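# Tuck a stray cable loop in and clip the cover shut

## Task

The cable manager holds two cables, and its cover was latched with a loop of one cable sticking out above the upper row of fingers. Open the cover by swinging it downward, push that loop into the manager so it sits between the upper and lower finger rows, then close the cover over both cables until it latches at each end.

## Robot and tools

Robot: two UR7e-type arms, left_arm and right_arm, each with a Robotiq 2F-85 two-finger gripper and a wrist camera. left_arm's base is near (+0.042, +0.425, +0.043) m and right_arm's near (+0.048, -0.340, +0.043) m. A camera stand sits behind the arms. Cameras (672x504 each): cam_head_left, cam_head_right, cam_low, cam_left_wrist, cam_right_wrist.

Frames: everything printed uses the scene frame. Its origin is on the table surface halfway between the nominal bases; +x points out over the table, +z up, +y toward left_arm. Image left and right do not match arm names. On the gripper, the fingers extend along its own +z and close along its own y; a block about 10 cm long juts out toward its +x. end_effector_position is the spot between the pads when shut; closed fingertips reach about 19 mm past it, open ones about 6 mm.

The 18-number row (used by execute_actions and move): one flat list covering both arms, left first. For each arm: dx, dy, dz, rx, ry, rz, position, force_limit, speed. All lie in [-1, 1]. dx..rz are offsets, not poses: they are measured from that arm's Hand target as it stood when the action or move began, along scene axes; 1.0 equals 0.6 m of travel or 180 degrees of turn. rx, ry, rz form a single rotation vector applied about the Hand target's position. Sending six zeros re-requests the current Hand target. The three gripper numbers are absolute settings: position +1 is fully open (85 mm), about -0.8 brings the pads together, -1 squeezes until blocked; force_limit sets motor strength; speed sets finger speed (about 20, 85, 150 mm/s at -1, 0, +1). Both start at +1. To leave a gripper unchanged, resend its previous three numbers, since a 0 is a real command. A new force_limit or speed only acts once position changes by at least 0.01. Each step the commanded orientation is clipped to within 32 degrees of the measured one.

execute_actions(actions, cameras): actions is a list of actions; each action is a list of up to 15 rows, one per 1/30 s step, the last row held if fewer; one action lasts 0.5 s. Every row in an action is an offset from the same start pose, and each new action starts from the updated Hand target, so repeating an offset keeps moving. An empty actions list returns all camera images and full status.

move(target, speed, blend, stop_force, zero, blocking, cameras): target is one 18-number row or up to 15 rows; every row counts from the Hand targets at the move's start, not from the previous row. Paths are straight lines, no obstacle avoidance, lasting 0.5 to 10 s. speed in m/s, 0.002 to 3.6, default 0.25 (turning up to twice that in rad/s); one value or one per target. blend in metres rounds corners of a list; 0 means stop at each. stop_force in newtons, 3 to 120, ends an arm's path when its wrist sensor feels that much push; unreliable while the gripper rotates; omit it when pulling away from a contact. zero (default true) re-zeroes the sensor before the move. blocking=false returns after about 0.5 s while the move continues; not allowed with stop_force. The result adds a move: line, e.g. done, off_target, moving, held or fault, plus limits=paced (pose clipped) or limits=held (steps withheld).

wait(seconds 0-10): lets time pass holding commands. stop(): brakes a running move; fingers keep going. zoom_image(camera, region [x0,y0,x1,y1] pixels, at most 504 by 504): enlarges part of the latest image. zero_wrist_force(arm): re-zeroes that arm's force sensor. read_manual: licence text only. finished_scene(scene 1 or 2): ends the scene irreversibly; the result should be stable without the robot.

Results: end_effector_position (m), end_effector_quat_wxyz, velocities, Hand target (last commanded pose; next offsets count from it; the gripper may rest a bit short of it), Tool commands, object_status (0 moving, 1 blocked while opening, 2 blocked while closing, i.e. gripping, 3 reached requested opening or pads met), position_measured in counts (3 open, ~78 = 60 mm, 130 = 40 mm, 180 = 20 mm, 230 closed), Joint torques (include arm weight, noisy), Wrist force/torque in the gripper's own axes plus a peak line, step readings of position for action calls, and MOTOR HOT or fault lines.

Avoid: the arms are stiff, so aiming even slightly beyond a firm surface can trigger a stop. An outside force near 150 N (plus or minus 25) or contact torque at a joint's limit (135 N m big joints, 25.2 N m wrist joints; wrists push only about 10 N m) freezes that arm for 10 s. Keep the arms from touching each other or gripping each other's fingers; a clearance check may hold commands but not always. Do not route paths near an arm's own base. Fast moves lag, overshoot and hit harder. Long stretched-out or blocked holds heat motors (brake stop at 85 °C). Do not drop parts, release moving ones, slam the cover or strike fixed items; squeezing hard on a part still resting on something also costs.

Each tool is called in YAML: its name, and indented under it one key for each argument.

## Session

execute_actions:
  actions: []

Scene clock: 0.00 s.
left_arm: end_effector_position=(+0.1803, +0.1653, +0.1894) position_measured=3 object_status=3 end_effector_quat_wxyz=(-0.223, +0.724, +0.631, +0.166) | right_arm: end_effector_position=(+0.9279, -0.5617, +0.2847) position_measured=3 object_status=3 end_effector_quat_wxyz=(-0.464, +0.747, -0.051, +0.473)
Joint positions: left_arm=[-1.512 -1.656 2.101 -1.453 -1.591 0.181] | right_arm=[2.814 -2.739 -0.802 0.158 2.61 -2.507]
Joint velocities: within noise
Joint torques (N m): no reading
Wrist force (N): no reading
Wrist torque (N m): no reading
Wrist force, peak (N): no reading
Hand target: left_arm +0.1803, +0.1653, +0.1894; -0.223, +0.724, +0.631, +0.166 | right_arm +0.9279, -0.5617, +0.2847; -0.464, +0.747, -0.051, +0.473
Tool commands: left_gripper/position=+1.0 left_gripper/force_limit=+1.0 left_gripper/speed=+1.0 right_gripper/position=+1.0 right_gripper/force_limit=+1.0 right_gripper/speed=+1.0

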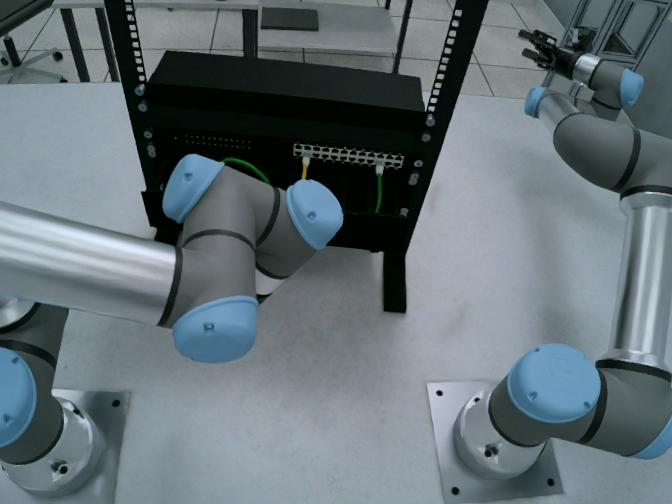

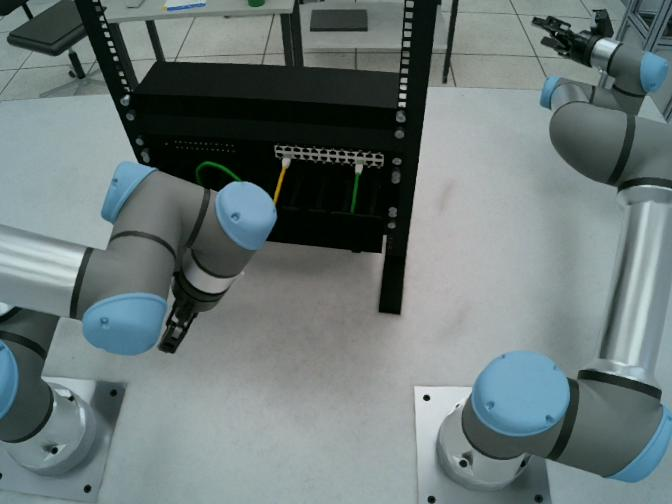

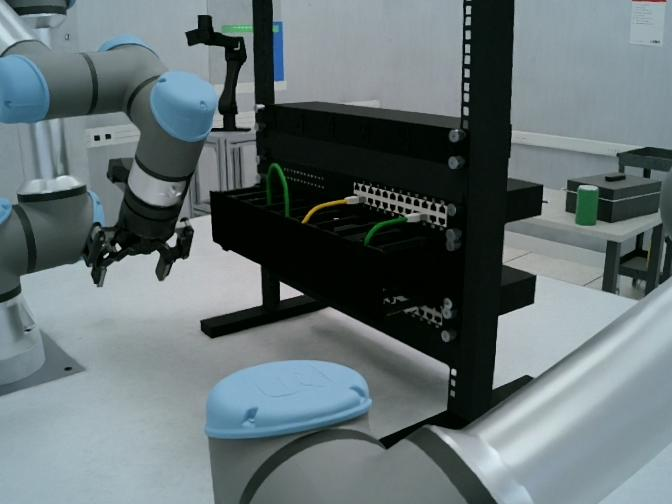

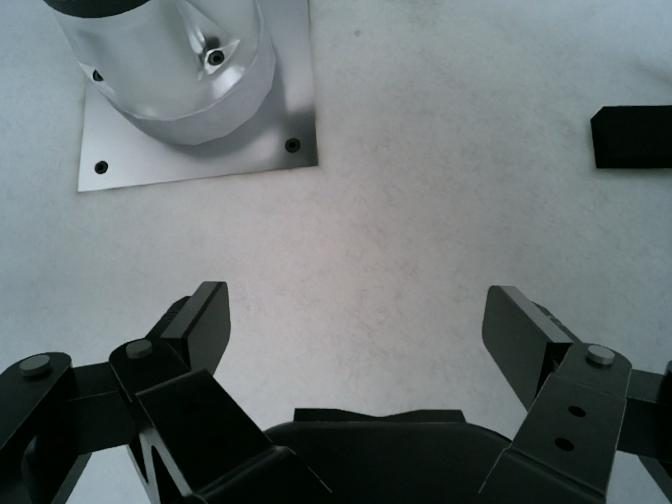

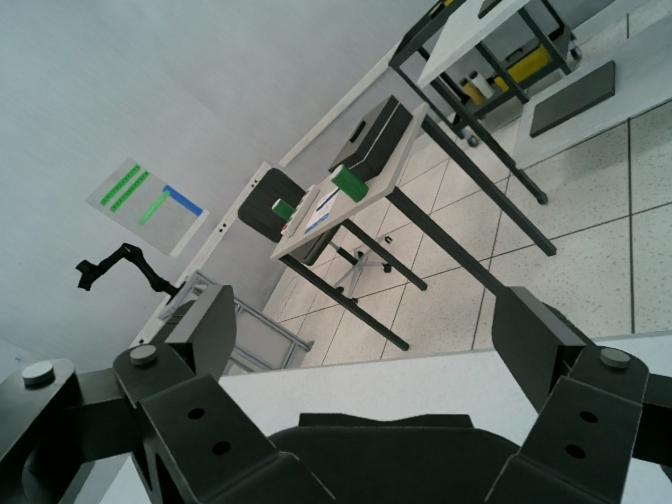

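zoom_image:
  camera: "cam_low"
  region: [200, 80, 520, 360]

zoom_image:
  camera: "cam_head_right"
  region: [80, 50, 440, 320]

zoom_image:
  camera: "cam_head_left"
  region: [100, 50, 460, 320]

Scaled by 1.575 from the camera's 672x504 image, which has a finer 960x720 frame.

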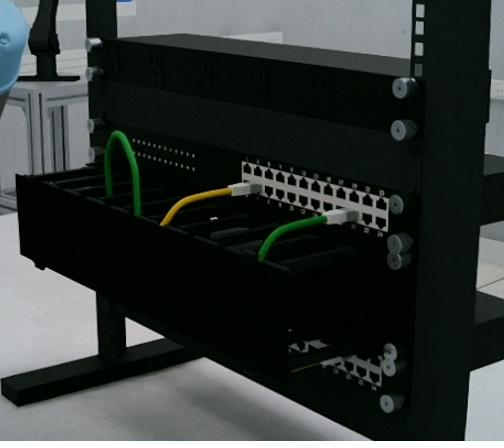

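Scaled by 1.400 from the camera's 672x504 image, which has a finer 960x720 frame.

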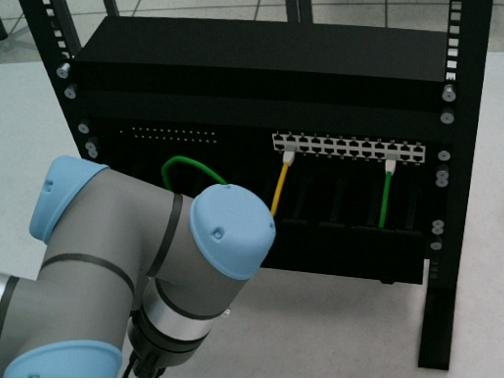

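Scaled by 1.400 from the camera's 672x504 image, which has a finer 960x720 frame.

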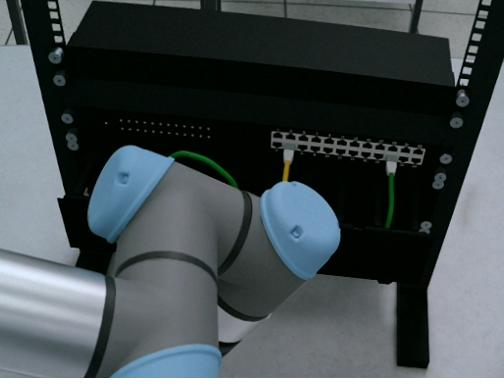

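move:
  target: [0.166, -0.0755, 0.518, 0.1278, -0.1991, -0.4593, 1, 1, 1, 0, 0, 0, 0, 0, 0, 1, 1, 1]
  speed: 0.4
  cameras: ["cam_head_left", "cam_left_wrist", "cam_low"]

Scene clock: 157.27 s.
left_arm: end_effector_position=(+0.2799, +0.1200, +0.5001) position_measured=3 object_status=3 end_effector_quat_wxyz=(+0.000, +0.819, +0.000, +0.573) | right_arm: end_effector_position=(+0.9279, -0.5617, +0.2847) position_measured=3 object_status=3 end_effector_quat_wxyz=(-0.464, +0.747, -0.051, +0.473)
Joint positions: left_arm=[-2.014 -1.992 1.806 -0.497 -0.573 0.6] | right_arm=[2.814 -2.739 -0.802 0.158 2.61 -2.507]
Joint torques (N m): left_arm=[-12.86 -10.85 -32.63 0.54 2.73 1.43] | right_arm=[-0.49 66.53 21.9 1.83 0.63 -0.03]
Wrist force (N): left_arm=[0.6 -0.3 -1.8] | right_arm=[0.2 0.2 0.0]
Wrist torque (N m): left_arm=[0.08 -0.34 -0.08] | right_arm=[0.03 -0.04 0.00]
Wrist force, peak (N): left_arm=[1.6 -0.5 -1.7] | right_arm=[0.4 0.3 0.3]
Hand target: left_arm +0.2799, +0.1200, +0.5002; +0.000, +0.819, +0.000, +0.574 | right_arm +0.9279, -0.5617, +0.2847; -0.464, +0.747, -0.051, +0.473
Off the commanded pose: left_arm 0.000 m, 0 deg | right_arm 0.000 m, 0 deg.
move: done
Images, in order (width x height): cam_head_left 672x504, cam_low 672x504, cam_left_wrist 672x504.

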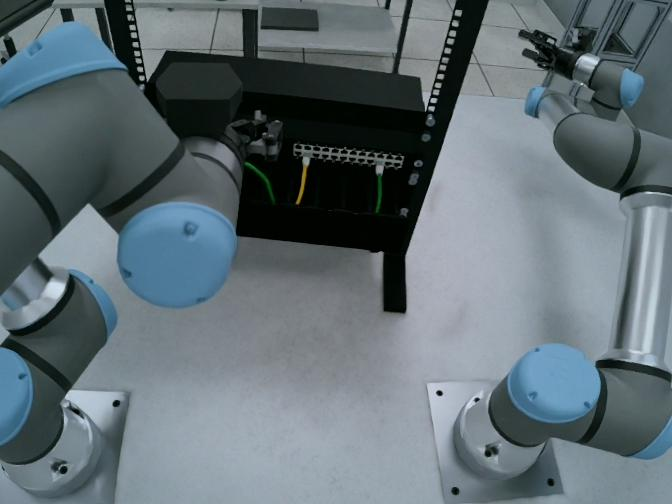

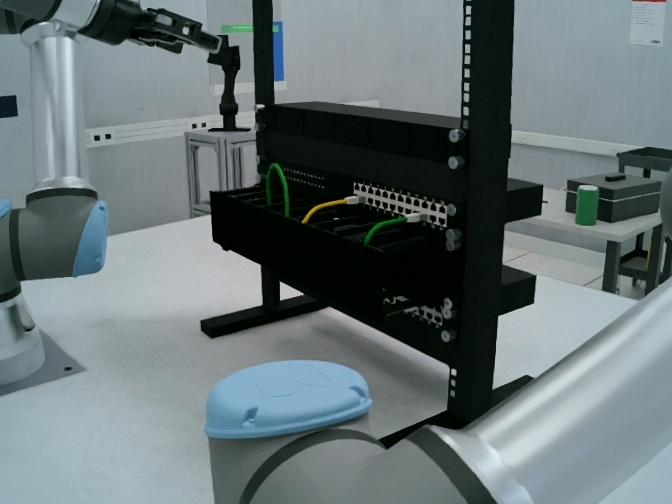

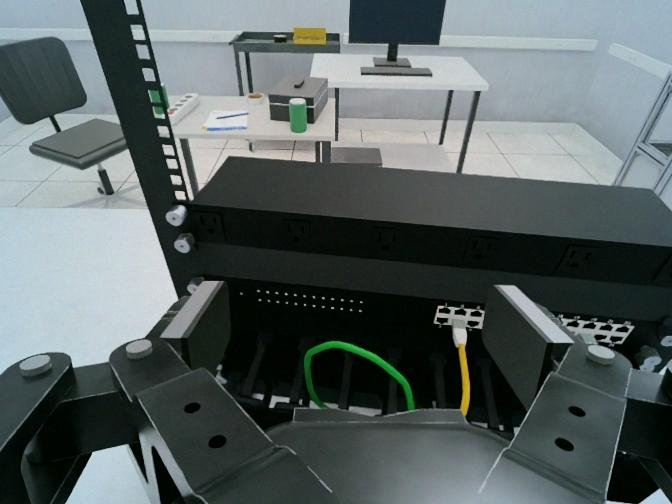

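zoom_image:
  camera: "cam_left_wrist"
  region: [180, 220, 560, 430]

zoom_image:
  camera: "cam_head_left"
  region: [200, 110, 440, 280]

Scaled by 1.326 from the camera's 672x504 image, which has a finer 960x720 frame.

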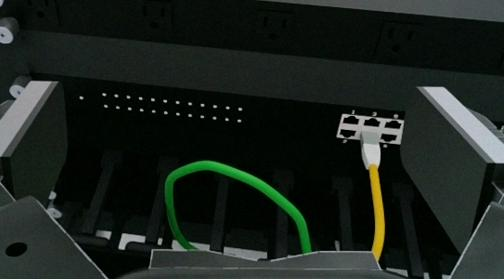

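Scaled by 2.100 from the camera's 672x504 image, which has a finer 960x720 frame.

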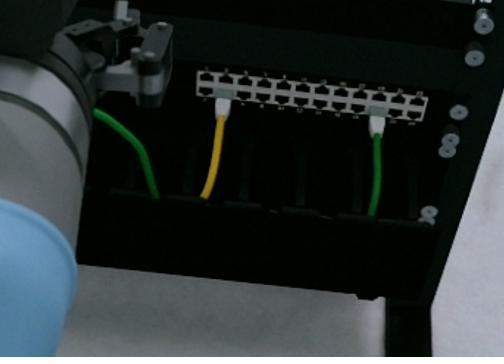

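move:
  target: [0.0833, -0.1167, 0, 0, 0.2778, 0, 1, 1, 1, 0, 0, 0, 0, 0, 0, 1, 1, 1]
  speed: 0.4
  cameras: ["cam_head_right", "cam_left_wrist", "cam_low"]

Scene clock: 202.10 s.
left_arm: end_effector_position=(+0.3299, +0.0500, +0.5002) position_measured=3 object_status=3 end_effector_quat_wxyz=(+0.000, +0.985, +0.000, +0.174) | right_arm: end_effector_position=(+0.9279, -0.5617, +0.2847) position_measured=3 object_status=3 end_effector_quat_wxyz=(-0.464, +0.747, -0.051, +0.473)
Joint positions: left_arm=[-1.38 -1.741 1.452 -1.345 -1.227 1.752] | right_arm=[2.814 -2.739 -0.802 0.158 2.61 -2.507]
Joint torques (N m): left_arm=[9.45 -9.99 -34.74 -1.55 -0.54 1.24] | right_arm=[1.07 66.62 22.03 1.94 0.84 -0.29]
Wrist force (N): left_arm=[-0.2 -0.2 0.6] | right_arm=[0.0 0.1 0.2]
Wrist torque (N m): left_arm=[-0.02 0.12 0.02] | right_arm=[0.01 -0.01 0.00]
Wrist force, peak (N): left_arm=[0.6 -0.5 -2.0] | right_arm=[0.5 0.2 0.4]
Hand target: left_arm +0.3299, +0.0499, +0.5002; +0.000, +0.985, +0.000, +0.174 | right_arm +0.9279, -0.5617, +0.2847; -0.464, +0.747, -0.051, +0.473
Off the commanded pose: left_arm 0.000 m, 0 deg | right_arm 0.000 m, 0 deg.
move: done
Images, in order (width x height): cam_head_right 672x504, cam_low 672x504, cam_left_wrist 672x504.

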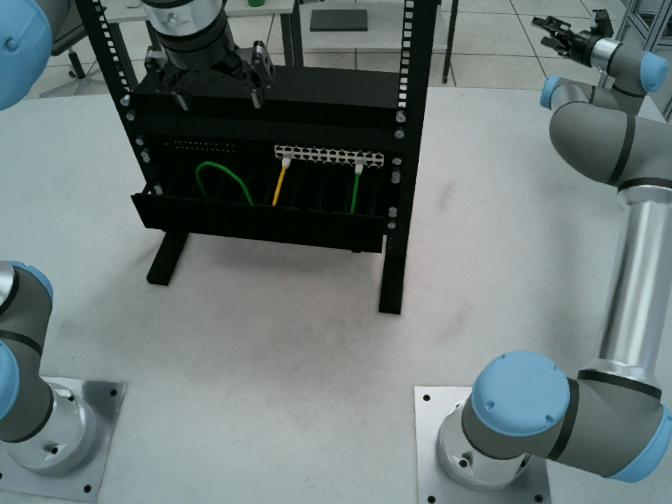

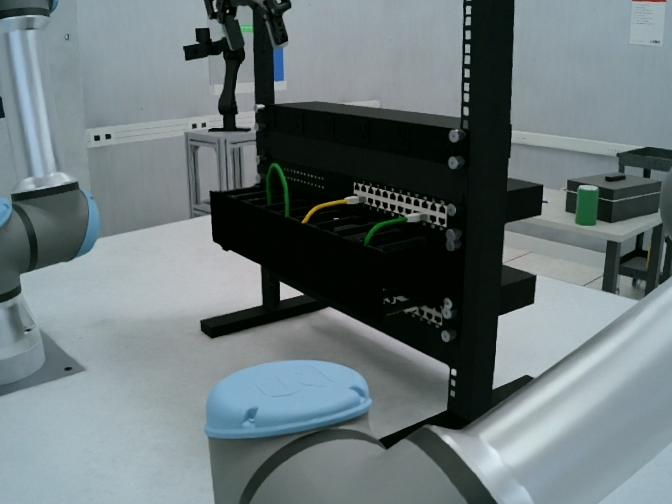

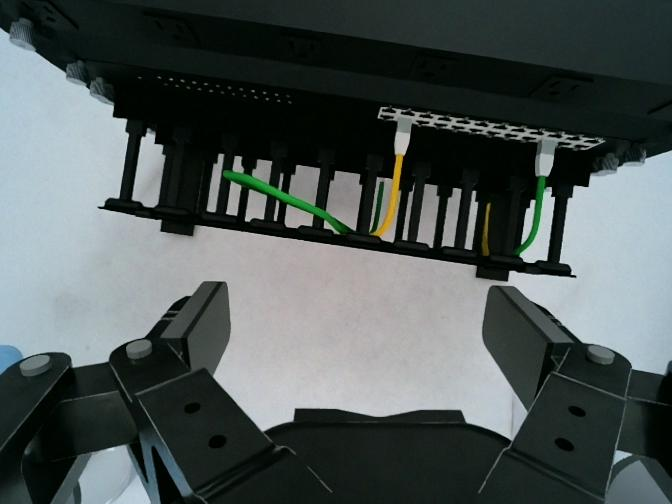

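Great view. Zoom for details.

zoom_image:
  camera: "cam_left_wrist"
  region: [80, 90, 360, 300]

zoom_image:
  camera: "cam_left_wrist"
  region: [320, 90, 600, 300]

zoom_image:
  camera: "cam_head_right"
  region: [110, 110, 430, 300]

zoom_image:
  camera: "cam_low"
  region: [200, 140, 460, 340]

Scaled by 1.800 from the camera's 672x504 image, which has a finer 960x720 frame.

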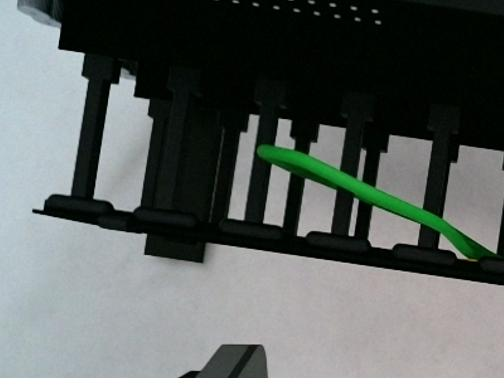

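Scaled by 1.800 from the camera's 672x504 image, which has a finer 960x720 frame.

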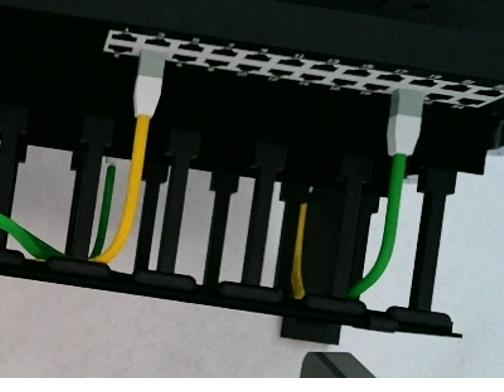

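Scaled by 1.575 from the camera's 672x504 image, which has a finer 960x720 frame.

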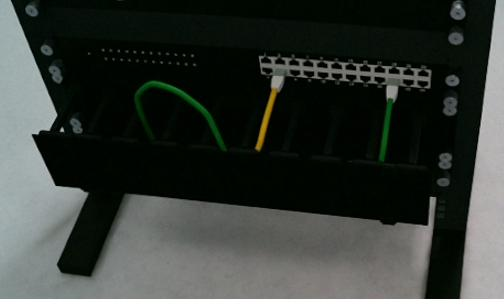

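Scaled by 1.938 from the camera's 672x504 image, which has a finer 960x720 frame.

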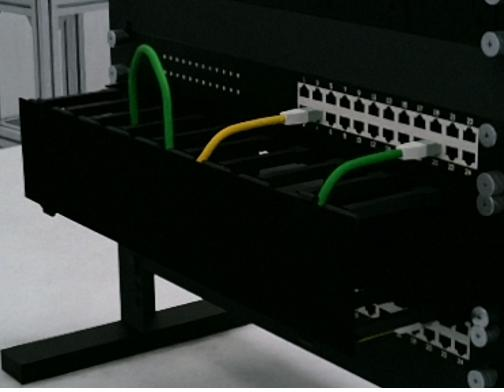

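move:
  target:
    - [-0.044, 0.0075, -0.1, -0.171, 0, 0.47, 1, 1, 1, 0, 0, 0, 0, 0, 0, 1, 1, 1]
    - [-0.088, 0.015, -0.3287, -0.574, 0, 0.819, 1, 1, 1, 0, 0, 0, 0, 0, 0, 1, 1, 1]
  speed: 0.5
  blend: [0.03, 0]
  cameras: ["cam_head_right", "cam_left_wrist", "cam_low"]

Scene clock: 315.97 s.
left_arm: end_effector_position=(+0.2771, +0.0589, +0.3030) position_measured=3 object_status=3 end_effector_quat_wxyz=(+0.423, +0.000, +0.906, +0.000) | right_arm: end_effector_position=(+0.9279, -0.5617, +0.2847) position_measured=3 object_status=3 end_effector_quat_wxyz=(-0.464, +0.747, -0.051, +0.473)
Joint positions: left_arm=[-1.817 -1.875 2.166 -1.555 -0.739 -1.975] | right_arm=[2.814 -2.739 -0.802 0.158 2.61 -2.507]
Joint torques (N m): left_arm=[-13.42 -3.53 -33.35 -0.68 3.09 -1.64] | right_arm=[0.36 66.43 21.47 1.85 0.5 -0.08]
Wrist force (N): left_arm=[-0.7 1.5 1.3] | right_arm=[0.0 -0.1 0.2]
Wrist torque (N m): left_arm=[0.30 0.42 0.26] | right_arm=[-0.02 -0.01 0.00]
Wrist force, peak (N): left_arm=[0.4 1.5 1.6] | right_arm=[0.4 0.3 0.5]
Hand target: left_arm +0.2771, +0.0589, +0.3030; +0.423, +0.000, +0.906, +0.000 | right_arm +0.9279, -0.5617, +0.2847; -0.464, +0.747, -0.051, +0.473
Off the commanded pose: left_arm 0.000 m, 0 deg | right_arm 0.000 m, 0 deg.
move: done
Images, in order (width x height): cam_head_right 672x504, cam_low 672x504, cam_left_wrist 672x504.

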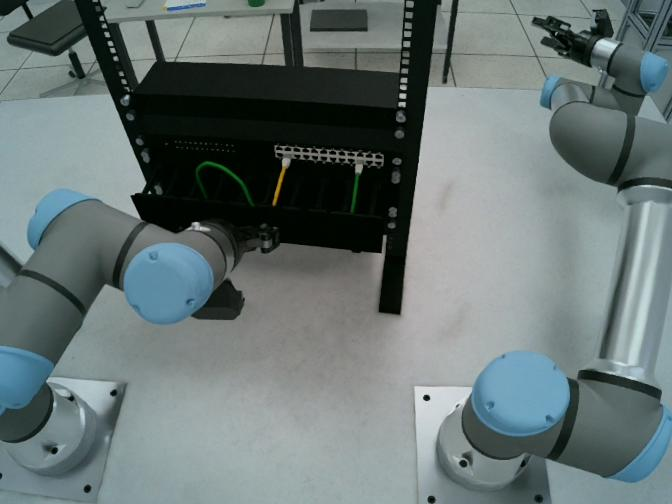

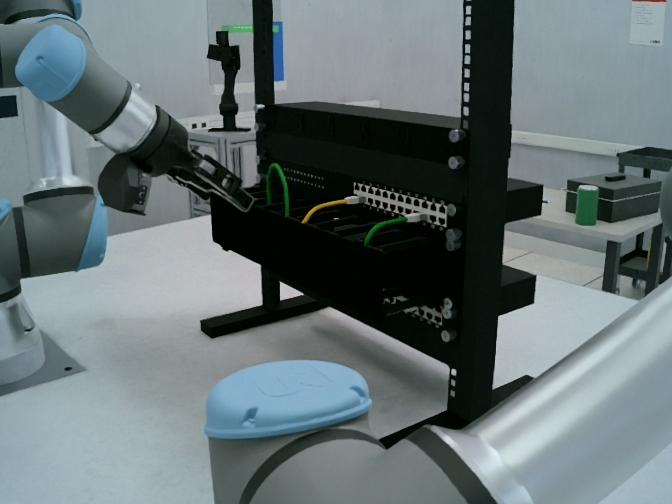

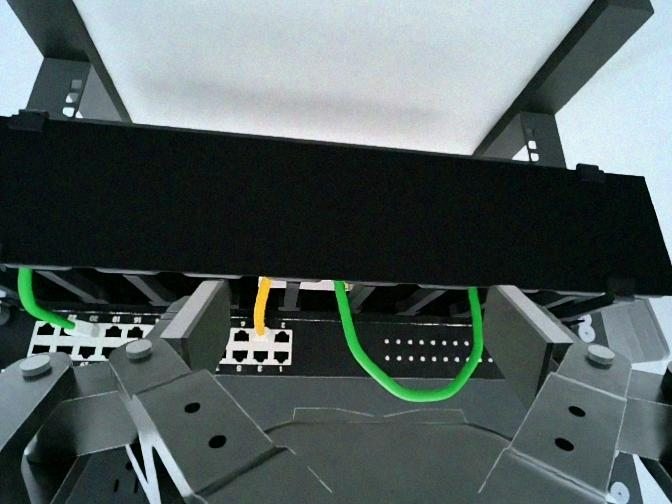

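zoom_image:
  camera: "cam_left_wrist"
  region: [480, 140, 672, 340]

zoom_image:
  camera: "cam_left_wrist"
  region: [0, 90, 240, 350]

zoom_image:
  camera: "cam_left_wrist"
  region: [220, 230, 500, 410]

Scaled by 2.520 from the camera's 672x504 image, which has a finer 960x720 frame.

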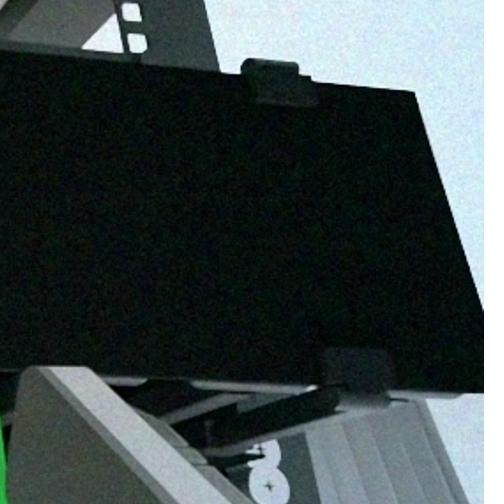

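Scaled by 1.938 from the camera's 672x504 image, which has a finer 960x720 frame.

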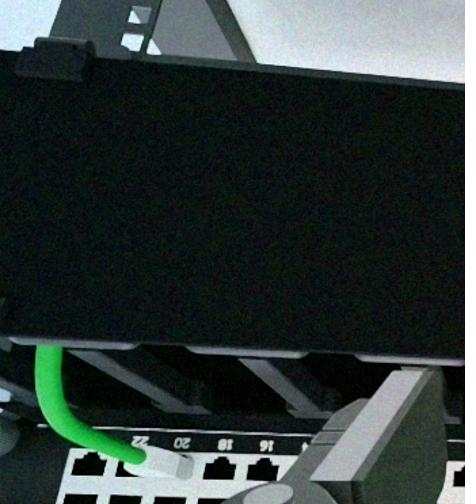

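Scaled by 1.800 from the camera's 672x504 image, which has a finer 960x720 frame.

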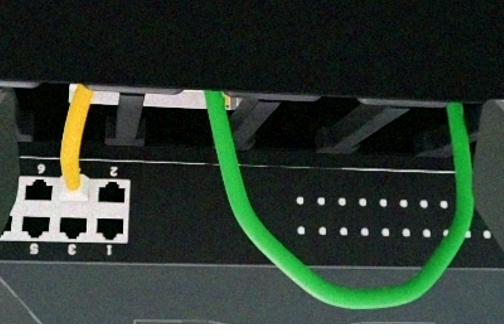

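move:
  target: [0.113, 0.292, 0.038, 0, 0.1111, 0, 1, 1, 1, 0, 0, 0, 0, 0, 0, 1, 1, 1]
  speed: 0.3
  cameras: ["cam_left_wrist", "cam_head_right"]

Scene clock: 366.83 s.
left_arm: end_effector_position=(+0.3449, +0.2341, +0.3258) position_measured=3 object_status=3 end_effector_quat_wxyz=(+0.259, +0.000, +0.966, +0.000) | right_arm: end_effector_position=(+0.9279, -0.5617, +0.2847) position_measured=3 object_status=3 end_effector_quat_wxyz=(-0.464, +0.747, -0.051, +0.473)
Joint positions: left_arm=[-1.354 -2.258 2.249 -1.673 -1.057 -1.346] | right_arm=[2.814 -2.739 -0.802 0.158 2.61 -2.507]
Joint torques (N m): left_arm=[9.88 9.03 -35.36 -4.16 -0.41 1.5] | right_arm=[1.18 68.1 21.53 2.06 0.67 -0.13]
Wrist force (N): left_arm=[-0.6 0.8 1.6] | right_arm=[0.1 0.0 0.0]
Wrist torque (N m): left_arm=[0.14 0.40 0.15] | right_arm=[0.01 -0.01 0.00]
Wrist force, peak (N): left_arm=[-2.3 2.5 1.5] | right_arm=[0.1 -0.2 0.5]
Hand target: left_arm +0.3449, +0.2341, +0.3258; +0.259, +0.000, +0.966, +0.000 | right_arm +0.9279, -0.5617, +0.2847; -0.464, +0.747, -0.051, +0.473
Off the commanded pose: left_arm 0.000 m, 0 deg | right_arm 0.000 m, 0 deg.
move: done
Images, in order (width x height): cam_head_right 672x504, cam_left_wrist 672x504.

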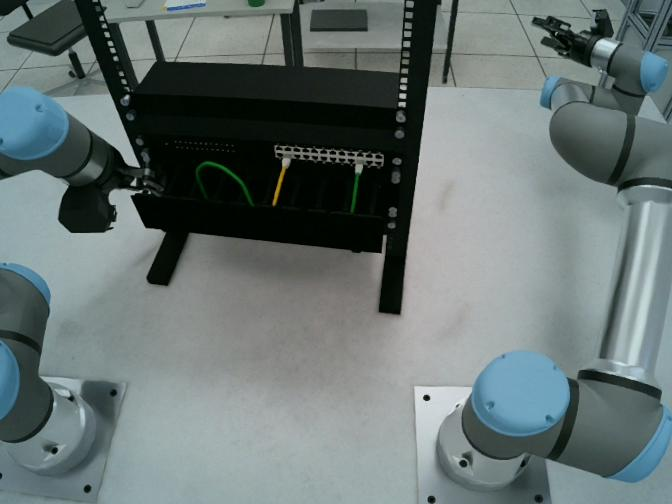

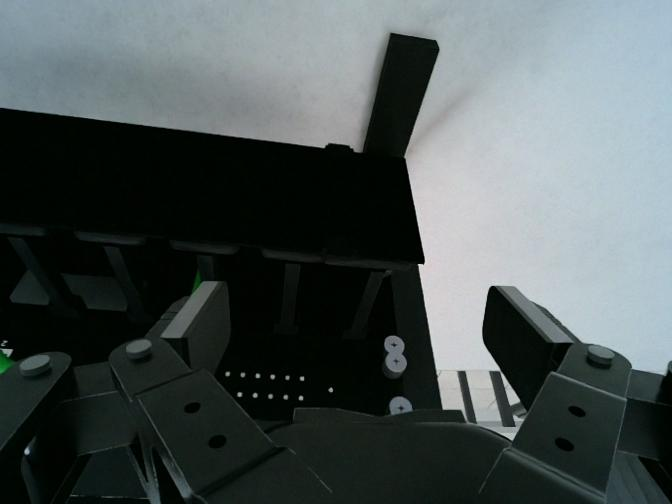

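zoom_image:
  camera: "cam_left_wrist"
  region: [280, 130, 450, 300]

zoom_image:
  camera: "cam_left_wrist"
  region: [60, 200, 440, 360]

Scaled by 2.965 from the camera's 672x504 image, which has a finer 960x720 frame.

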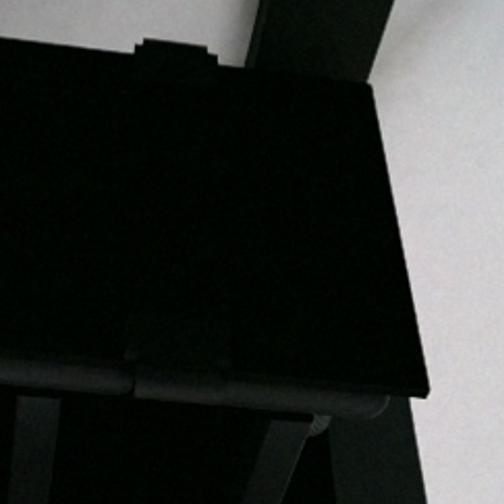

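Scaled by 1.326 from the camera's 672x504 image, which has a finer 960x720 frame.

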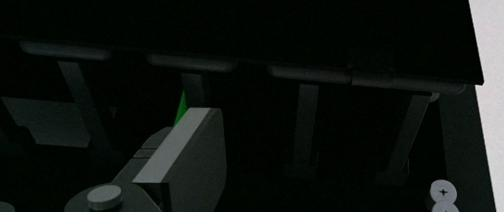

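move:
  target:
    - [-0.008, 0.243, 0.024, -0.3523, 0.4047, 0.3527, 1, 1, 1, 0, 0, 0, 0, 0, 0, 1, 1, 1]
    - [0.0852, 0.175, -0.0763, -0.3523, 0.4047, 0.3527, 1, 1, 1, 0, 0, 0, 0, 0, 0, 1, 1, 1]
  speed: 0.4
  blend: [0.03, 0]
  cameras: ["cam_left_wrist", "cam_head_left", "cam_low"]

Scene clock: 549.50 s.
left_arm: end_effector_position=(+0.3415, +0.3610, +0.3386) position_measured=3 object_status=3 end_effector_quat_wxyz=(-0.299, -0.520, +0.742, -0.298) | right_arm: end_effector_position=(+0.9279, -0.5617, +0.2847) position_measured=3 object_status=3 end_effector_quat_wxyz=(-0.464, +0.747, -0.051, +0.473)
Joint positions: left_arm=[0.009 -1.931 2.136 -1.584 -2.427 -1.146] | right_arm=[2.814 -2.739 -0.802 0.158 2.61 -2.507]
Joint torques (N m): left_arm=[-12.87 -14.35 -16.74 -3.75 -0.36 -1.62] | right_arm=[0.67 67.8 21.26 2.35 0.75 -0.33]
Wrist force (N): left_arm=[0.4 0.0 -0.9] | right_arm=[-0.1 0.1 0.1]
Wrist torque (N m): left_arm=[0.04 -0.18 -0.01] | right_arm=[0.01 0.02 0.00]
Wrist force, peak (N): left_arm=[-3.1 1.5 -2.8] | right_arm=[-0.1 -0.4 0.6]
Hand target: left_arm +0.3414, +0.3609, +0.3386; -0.299, -0.520, +0.743, -0.298 (not the last commanded pose) | right_arm +0.9279, -0.5617, +0.2847; -0.464, +0.747, -0.051, +0.473
Off the commanded pose: left_arm 0.083 m, 15 deg | right_arm 0.000 m, 0 deg.
move: held (left_arm; a check stopped the path); path passed 0 of 2 targets; limits=held
pose unreachable (left arm): on one or more control steps of this call, first in action 0 (counted from 0), this arm could not follow its commanded pose, so it was not sent that pose on those steps. It may still have moved: this result reports where it is.
cause: moving toward the commanded pose would bring two parts of the arm too close to each other (its gripper and another part of the arm, with joints 4 (wrist 1) to 6 (wrist 3) between them, 7 mm apart when it was first held).
Images, in order (width x height): cam_head_left 672x504, cam_low 672x504, cam_left_wrist 672x504.

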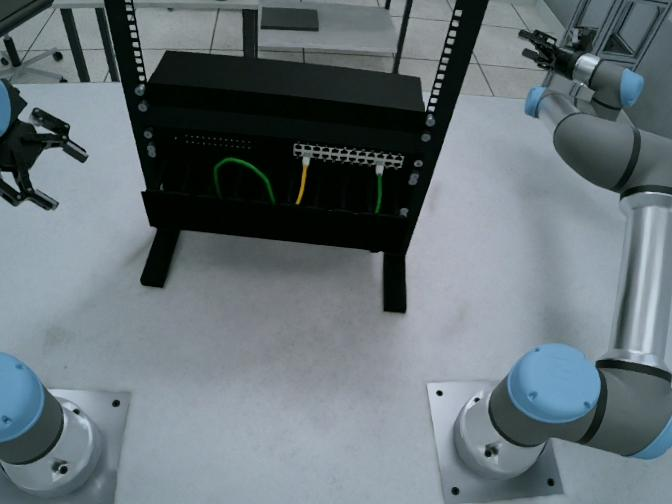

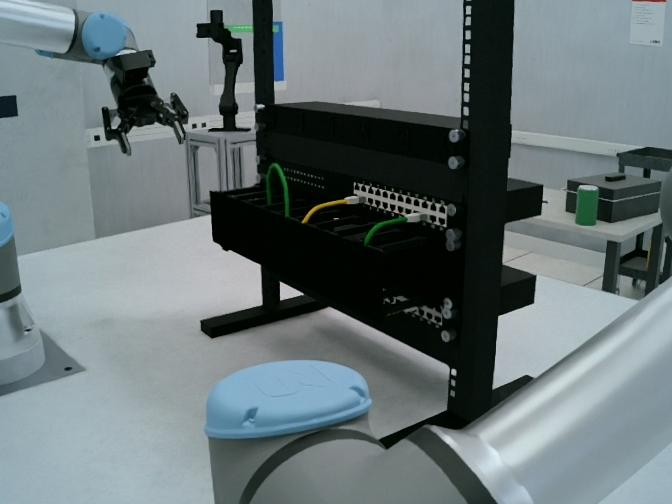

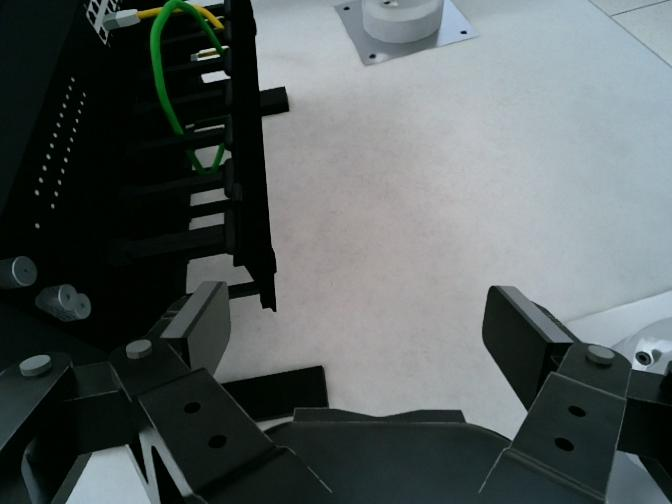

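zoom_image:
  camera: "cam_left_wrist"
  region: [0, 0, 340, 340]

zoom_image:
  camera: "cam_left_wrist"
  region: [150, 150, 310, 330]

Scaled by 1.482 from the camera's 672x504 image, which has a finer 960x720 frame.

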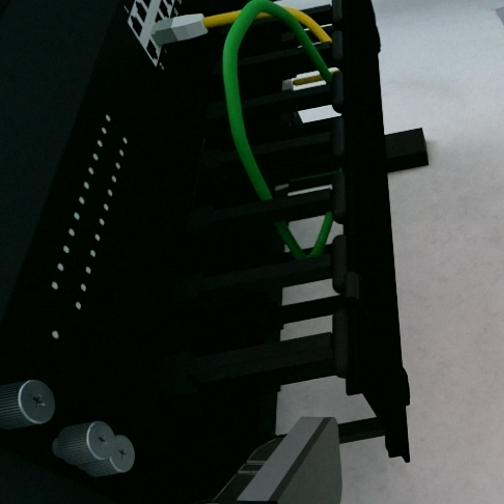

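Scaled by 2.800 from the camera's 672x504 image, which has a finer 960x720 frame.

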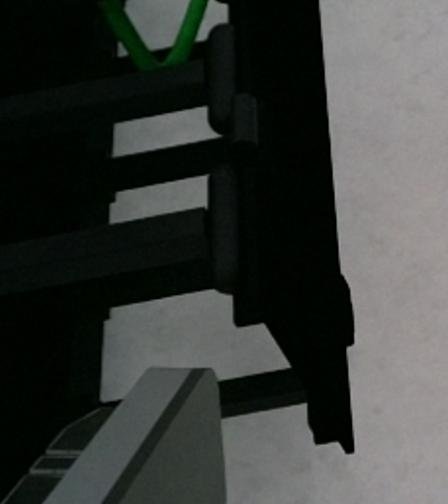

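move:
  target:
    - [0.031, 0.032, 0.019, 0.067, 0.3765, 0.321, 1, 1, 1, 0, 0, 0, 0, 0, 0, 1, 1, 1]
    - [0.091, -0.0365, -0.0977, -0.1277, -0.7583, -0.5377, 1, 1, 1, 0, 0, 0, 0, 0, 0, 1, 1, 1]
  speed: 0.5
  blend: [0.02, 0]
  cameras: ["cam_left_wrist", "cam_head_left", "cam_low"]

Scene clock: 644.77 s.
left_arm: end_effector_position=(+0.3960, +0.3390, +0.2800) position_measured=3 object_status=3 end_effector_quat_wxyz=(+0.328, +0.654, +0.568, -0.377) | right_arm: end_effector_position=(+0.9279, -0.5617, +0.2847) position_measured=3 object_status=3 end_effector_quat_wxyz=(-0.464, +0.747, -0.051, +0.473)
Joint positions: left_arm=[0.023 -1.694 2.214 -1.851 -2.6 -4.435] | right_arm=[2.814 -2.739 -0.802 0.158 2.61 -2.507]
Joint torques (N m): left_arm=[-13.52 -22.03 -13.48 -3.62 -0.47 -1.4] | right_arm=[0.39 67.28 22.19 2.37 0.65 -0.02]
Wrist force (N): left_arm=[-0.5 1.5 1.2] | right_arm=[0.0 0.1 0.2]
Wrist torque (N m): left_arm=[0.35 0.37 0.25] | right_arm=[0.03 0.01 0.00]
Wrist force, peak (N): left_arm=[0.1 1.9 1.5] | right_arm=[0.6 0.1 0.3]
Hand target: left_arm +0.3960, +0.3390, +0.2800; +0.328, +0.654, +0.568, -0.377 | right_arm +0.9279, -0.5617, +0.2847; -0.464, +0.747, -0.051, +0.473
Off the commanded pose: left_arm 0.000 m, 0 deg | right_arm 0.000 m, 0 deg.
move: done
Images, in order (width x height): cam_head_left 672x504, cam_low 672x504, cam_left_wrist 672x504.

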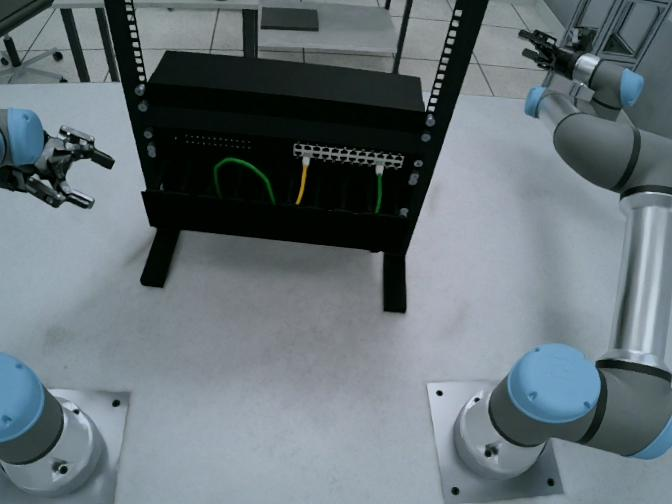

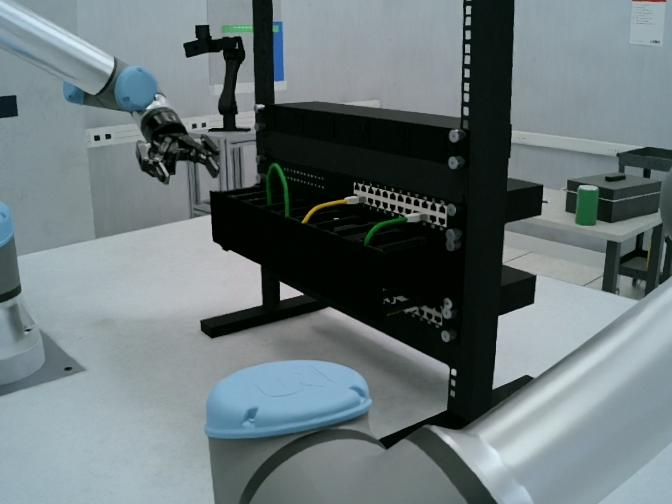

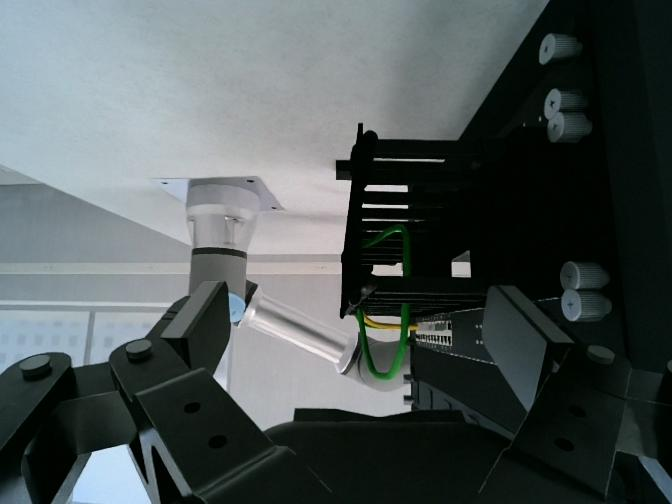

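zoom_image:
  camera: "cam_left_wrist"
  region: [310, 100, 530, 400]

zoom_image:
  camera: "cam_left_wrist"
  region: [330, 110, 430, 210]

zoom_image:
  camera: "cam_left_wrist"
  region: [330, 230, 430, 330]

Scaled by 1.680 from the camera's 672x504 image, which has a finer 960x720 frame.

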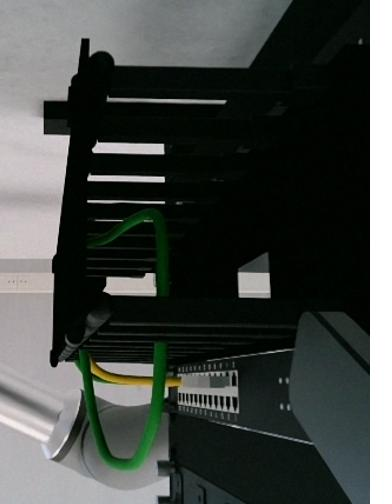

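Scaled by 5.040 from the camera's 672x504 image, which has a finer 960x720 frame.

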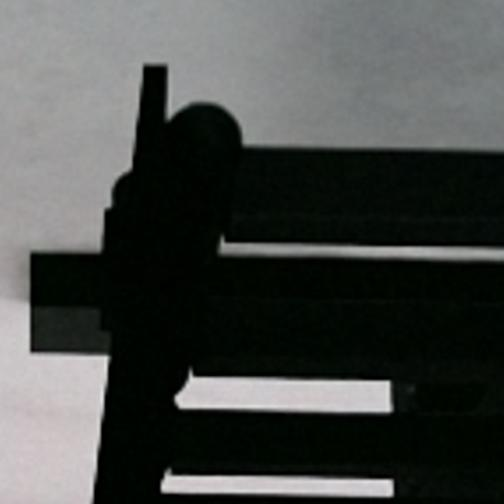

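Scaled by 5.040 from the camera's 672x504 image, which has a finer 960x720 frame.

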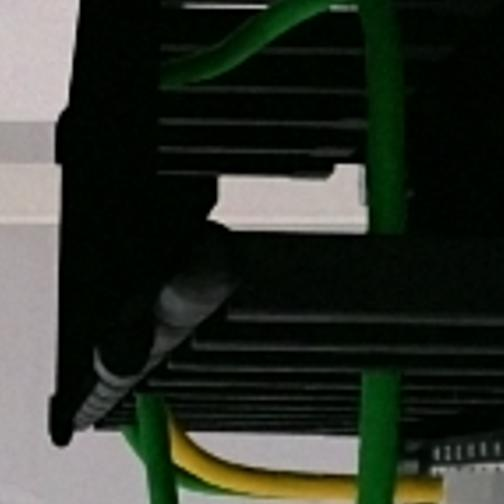

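move:
  target: [-0.0042, -0.0722, -0.0417, 0, 0, 0, 0.2, 0, 0, 0, 0, 0, 0, 0, 0, 1, 1, 1]
  speed: 0.1
  cameras: ["cam_left_wrist"]

Scene clock: 719.13 s.
left_arm: end_effector_position=(+0.3935, +0.2957, +0.2550) position_measured=104 object_status=3 end_effector_quat_wxyz=(+0.328, +0.654, +0.568, -0.377) | right_arm: end_effector_position=(+0.9279, -0.5617, +0.2847) position_measured=3 object_status=3 end_effector_quat_wxyz=(-0.464, +0.747, -0.051, +0.473)
Joint positions: left_arm=[-0.092 -1.666 2.324 -2.184 -2.617 -4.66] | right_arm=[2.814 -2.739 -0.802 0.158 2.61 -2.507]
Joint torques (N m): left_arm=[-13.28 -9.58 -12.47 -3.81 -0.38 -1.39] | right_arm=[-0.19 68.63 21.18 2.65 0.84 -0.06]
Wrist force (N): left_arm=[-0.3 1.5 1.4] | right_arm=[0.2 -0.2 0.2]
Wrist torque (N m): left_arm=[0.33 0.35 0.27] | right_arm=[-0.03 -0.04 0.00]
Wrist force, peak (N): left_arm=[-0.4 2.0 2.1] | right_arm=[0.2 0.2 0.6]
Hand target: left_arm +0.3935, +0.2957, +0.2550; +0.328, +0.654, +0.568, -0.377 | right_arm +0.9279, -0.5617, +0.2847; -0.464, +0.747, -0.051, +0.473
Off the commanded pose: left_arm 0.000 m, 0 deg | right_arm 0.000 m, 0 deg.
move: done
Images, in order (width x height): cam_left_wrist 672x504.

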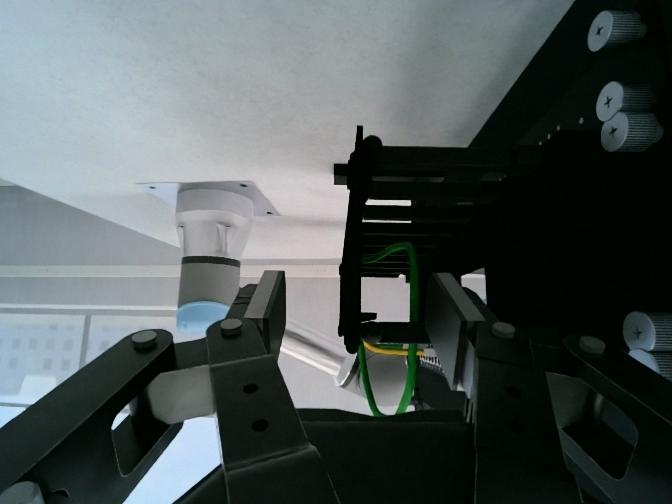

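zoom_image:
  camera: "cam_left_wrist"
  region: [300, 110, 500, 360]

zoom_image:
  camera: "cam_left_wrist"
  region: [320, 280, 440, 370]

Scaled by 2.016 from the camera's 672x504 image, which has a finer 960x720 frame.

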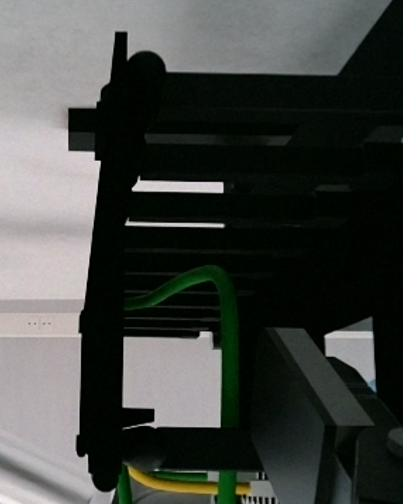

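Scaled by 4.200 from the camera's 672x504 image, which has a finer 960x720 frame.

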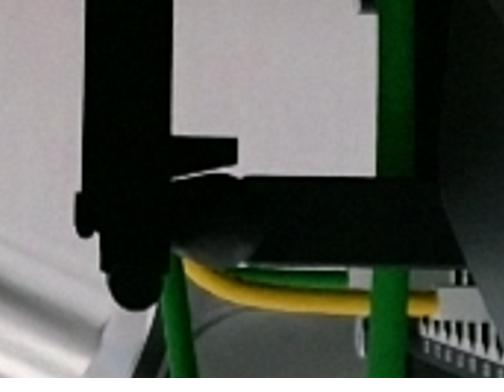

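move:
  target: [-0.0079, -0.0572, -0.0333, 0, 0, 0, 0.2, 0, 0, 0, 0, 0, 0, 0, 0, 1, 1, 1]
  speed: 0.05
  stop_force: 12
  cameras: ["cam_left_wrist"]

Scene clock: 750.30 s.
left_arm: end_effector_position=(+0.3888, +0.2614, +0.2350) position_measured=104 object_status=3 end_effector_quat_wxyz=(+0.328, +0.654, +0.568, -0.377) | right_arm: end_effector_position=(+0.9279, -0.5617, +0.2847) position_measured=3 object_status=3 end_effector_quat_wxyz=(-0.464, +0.747, -0.051, +0.473)
Joint positions: left_arm=[-0.187 -1.614 2.401 -2.477 -2.613 -4.85] | right_arm=[2.814 -2.739 -0.802 0.158 2.61 -2.507]
Joint torques (N m): left_arm=[-13.36 -9.6 -10.04 -3.95 -0.42 -1.55] | right_arm=[0.86 67.44 21.5 2.43 0.45 0.12]
Wrist force (N): left_arm=[-0.4 1.5 1.4] | right_arm=[0.3 0.3 0.2]
Wrist torque (N m): left_arm=[0.35 0.36 0.27] | right_arm=[0.04 -0.05 0.00]
Wrist force, peak (N): left_arm=[-0.6 1.7 1.7] | right_arm=[0.6 0.3 0.4]
Hand target: left_arm +0.3888, +0.2614, +0.2350; +0.328, +0.654, +0.568, -0.377 | right_arm +0.9279, -0.5617, +0.2847; -0.464, +0.747, -0.051, +0.473
Off the commanded pose: left_arm 0.000 m, 0 deg | right_arm 0.000 m, 0 deg.
move: done
Images, in order (width x height): cam_left_wrist 672x504.

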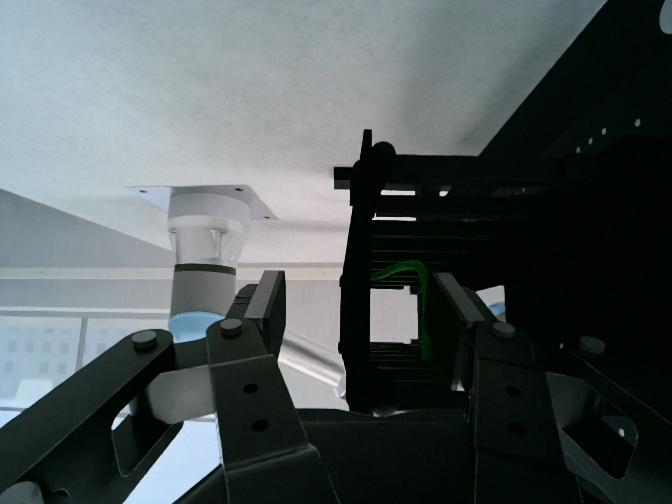

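zoom_image:
  camera: "cam_left_wrist"
  region: [260, 120, 520, 420]

zoom_image:
  camera: "cam_left_wrist"
  region: [330, 330, 480, 430]

Scaled by 1.680 from the camera's 672x504 image, which has a finer 960x720 frame.

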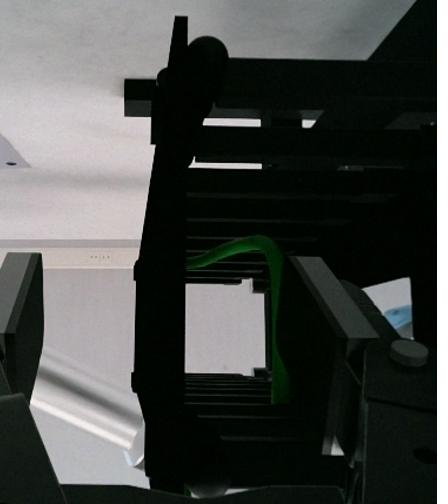

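Scaled by 3.360 from the camera's 672x504 image, which has a finer 960x720 frame.

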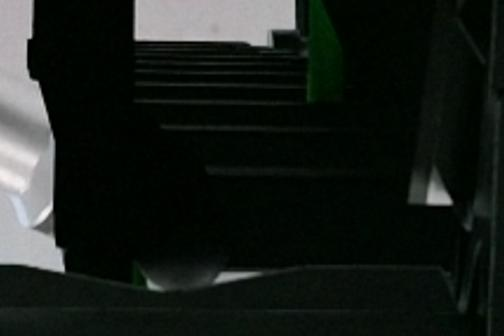

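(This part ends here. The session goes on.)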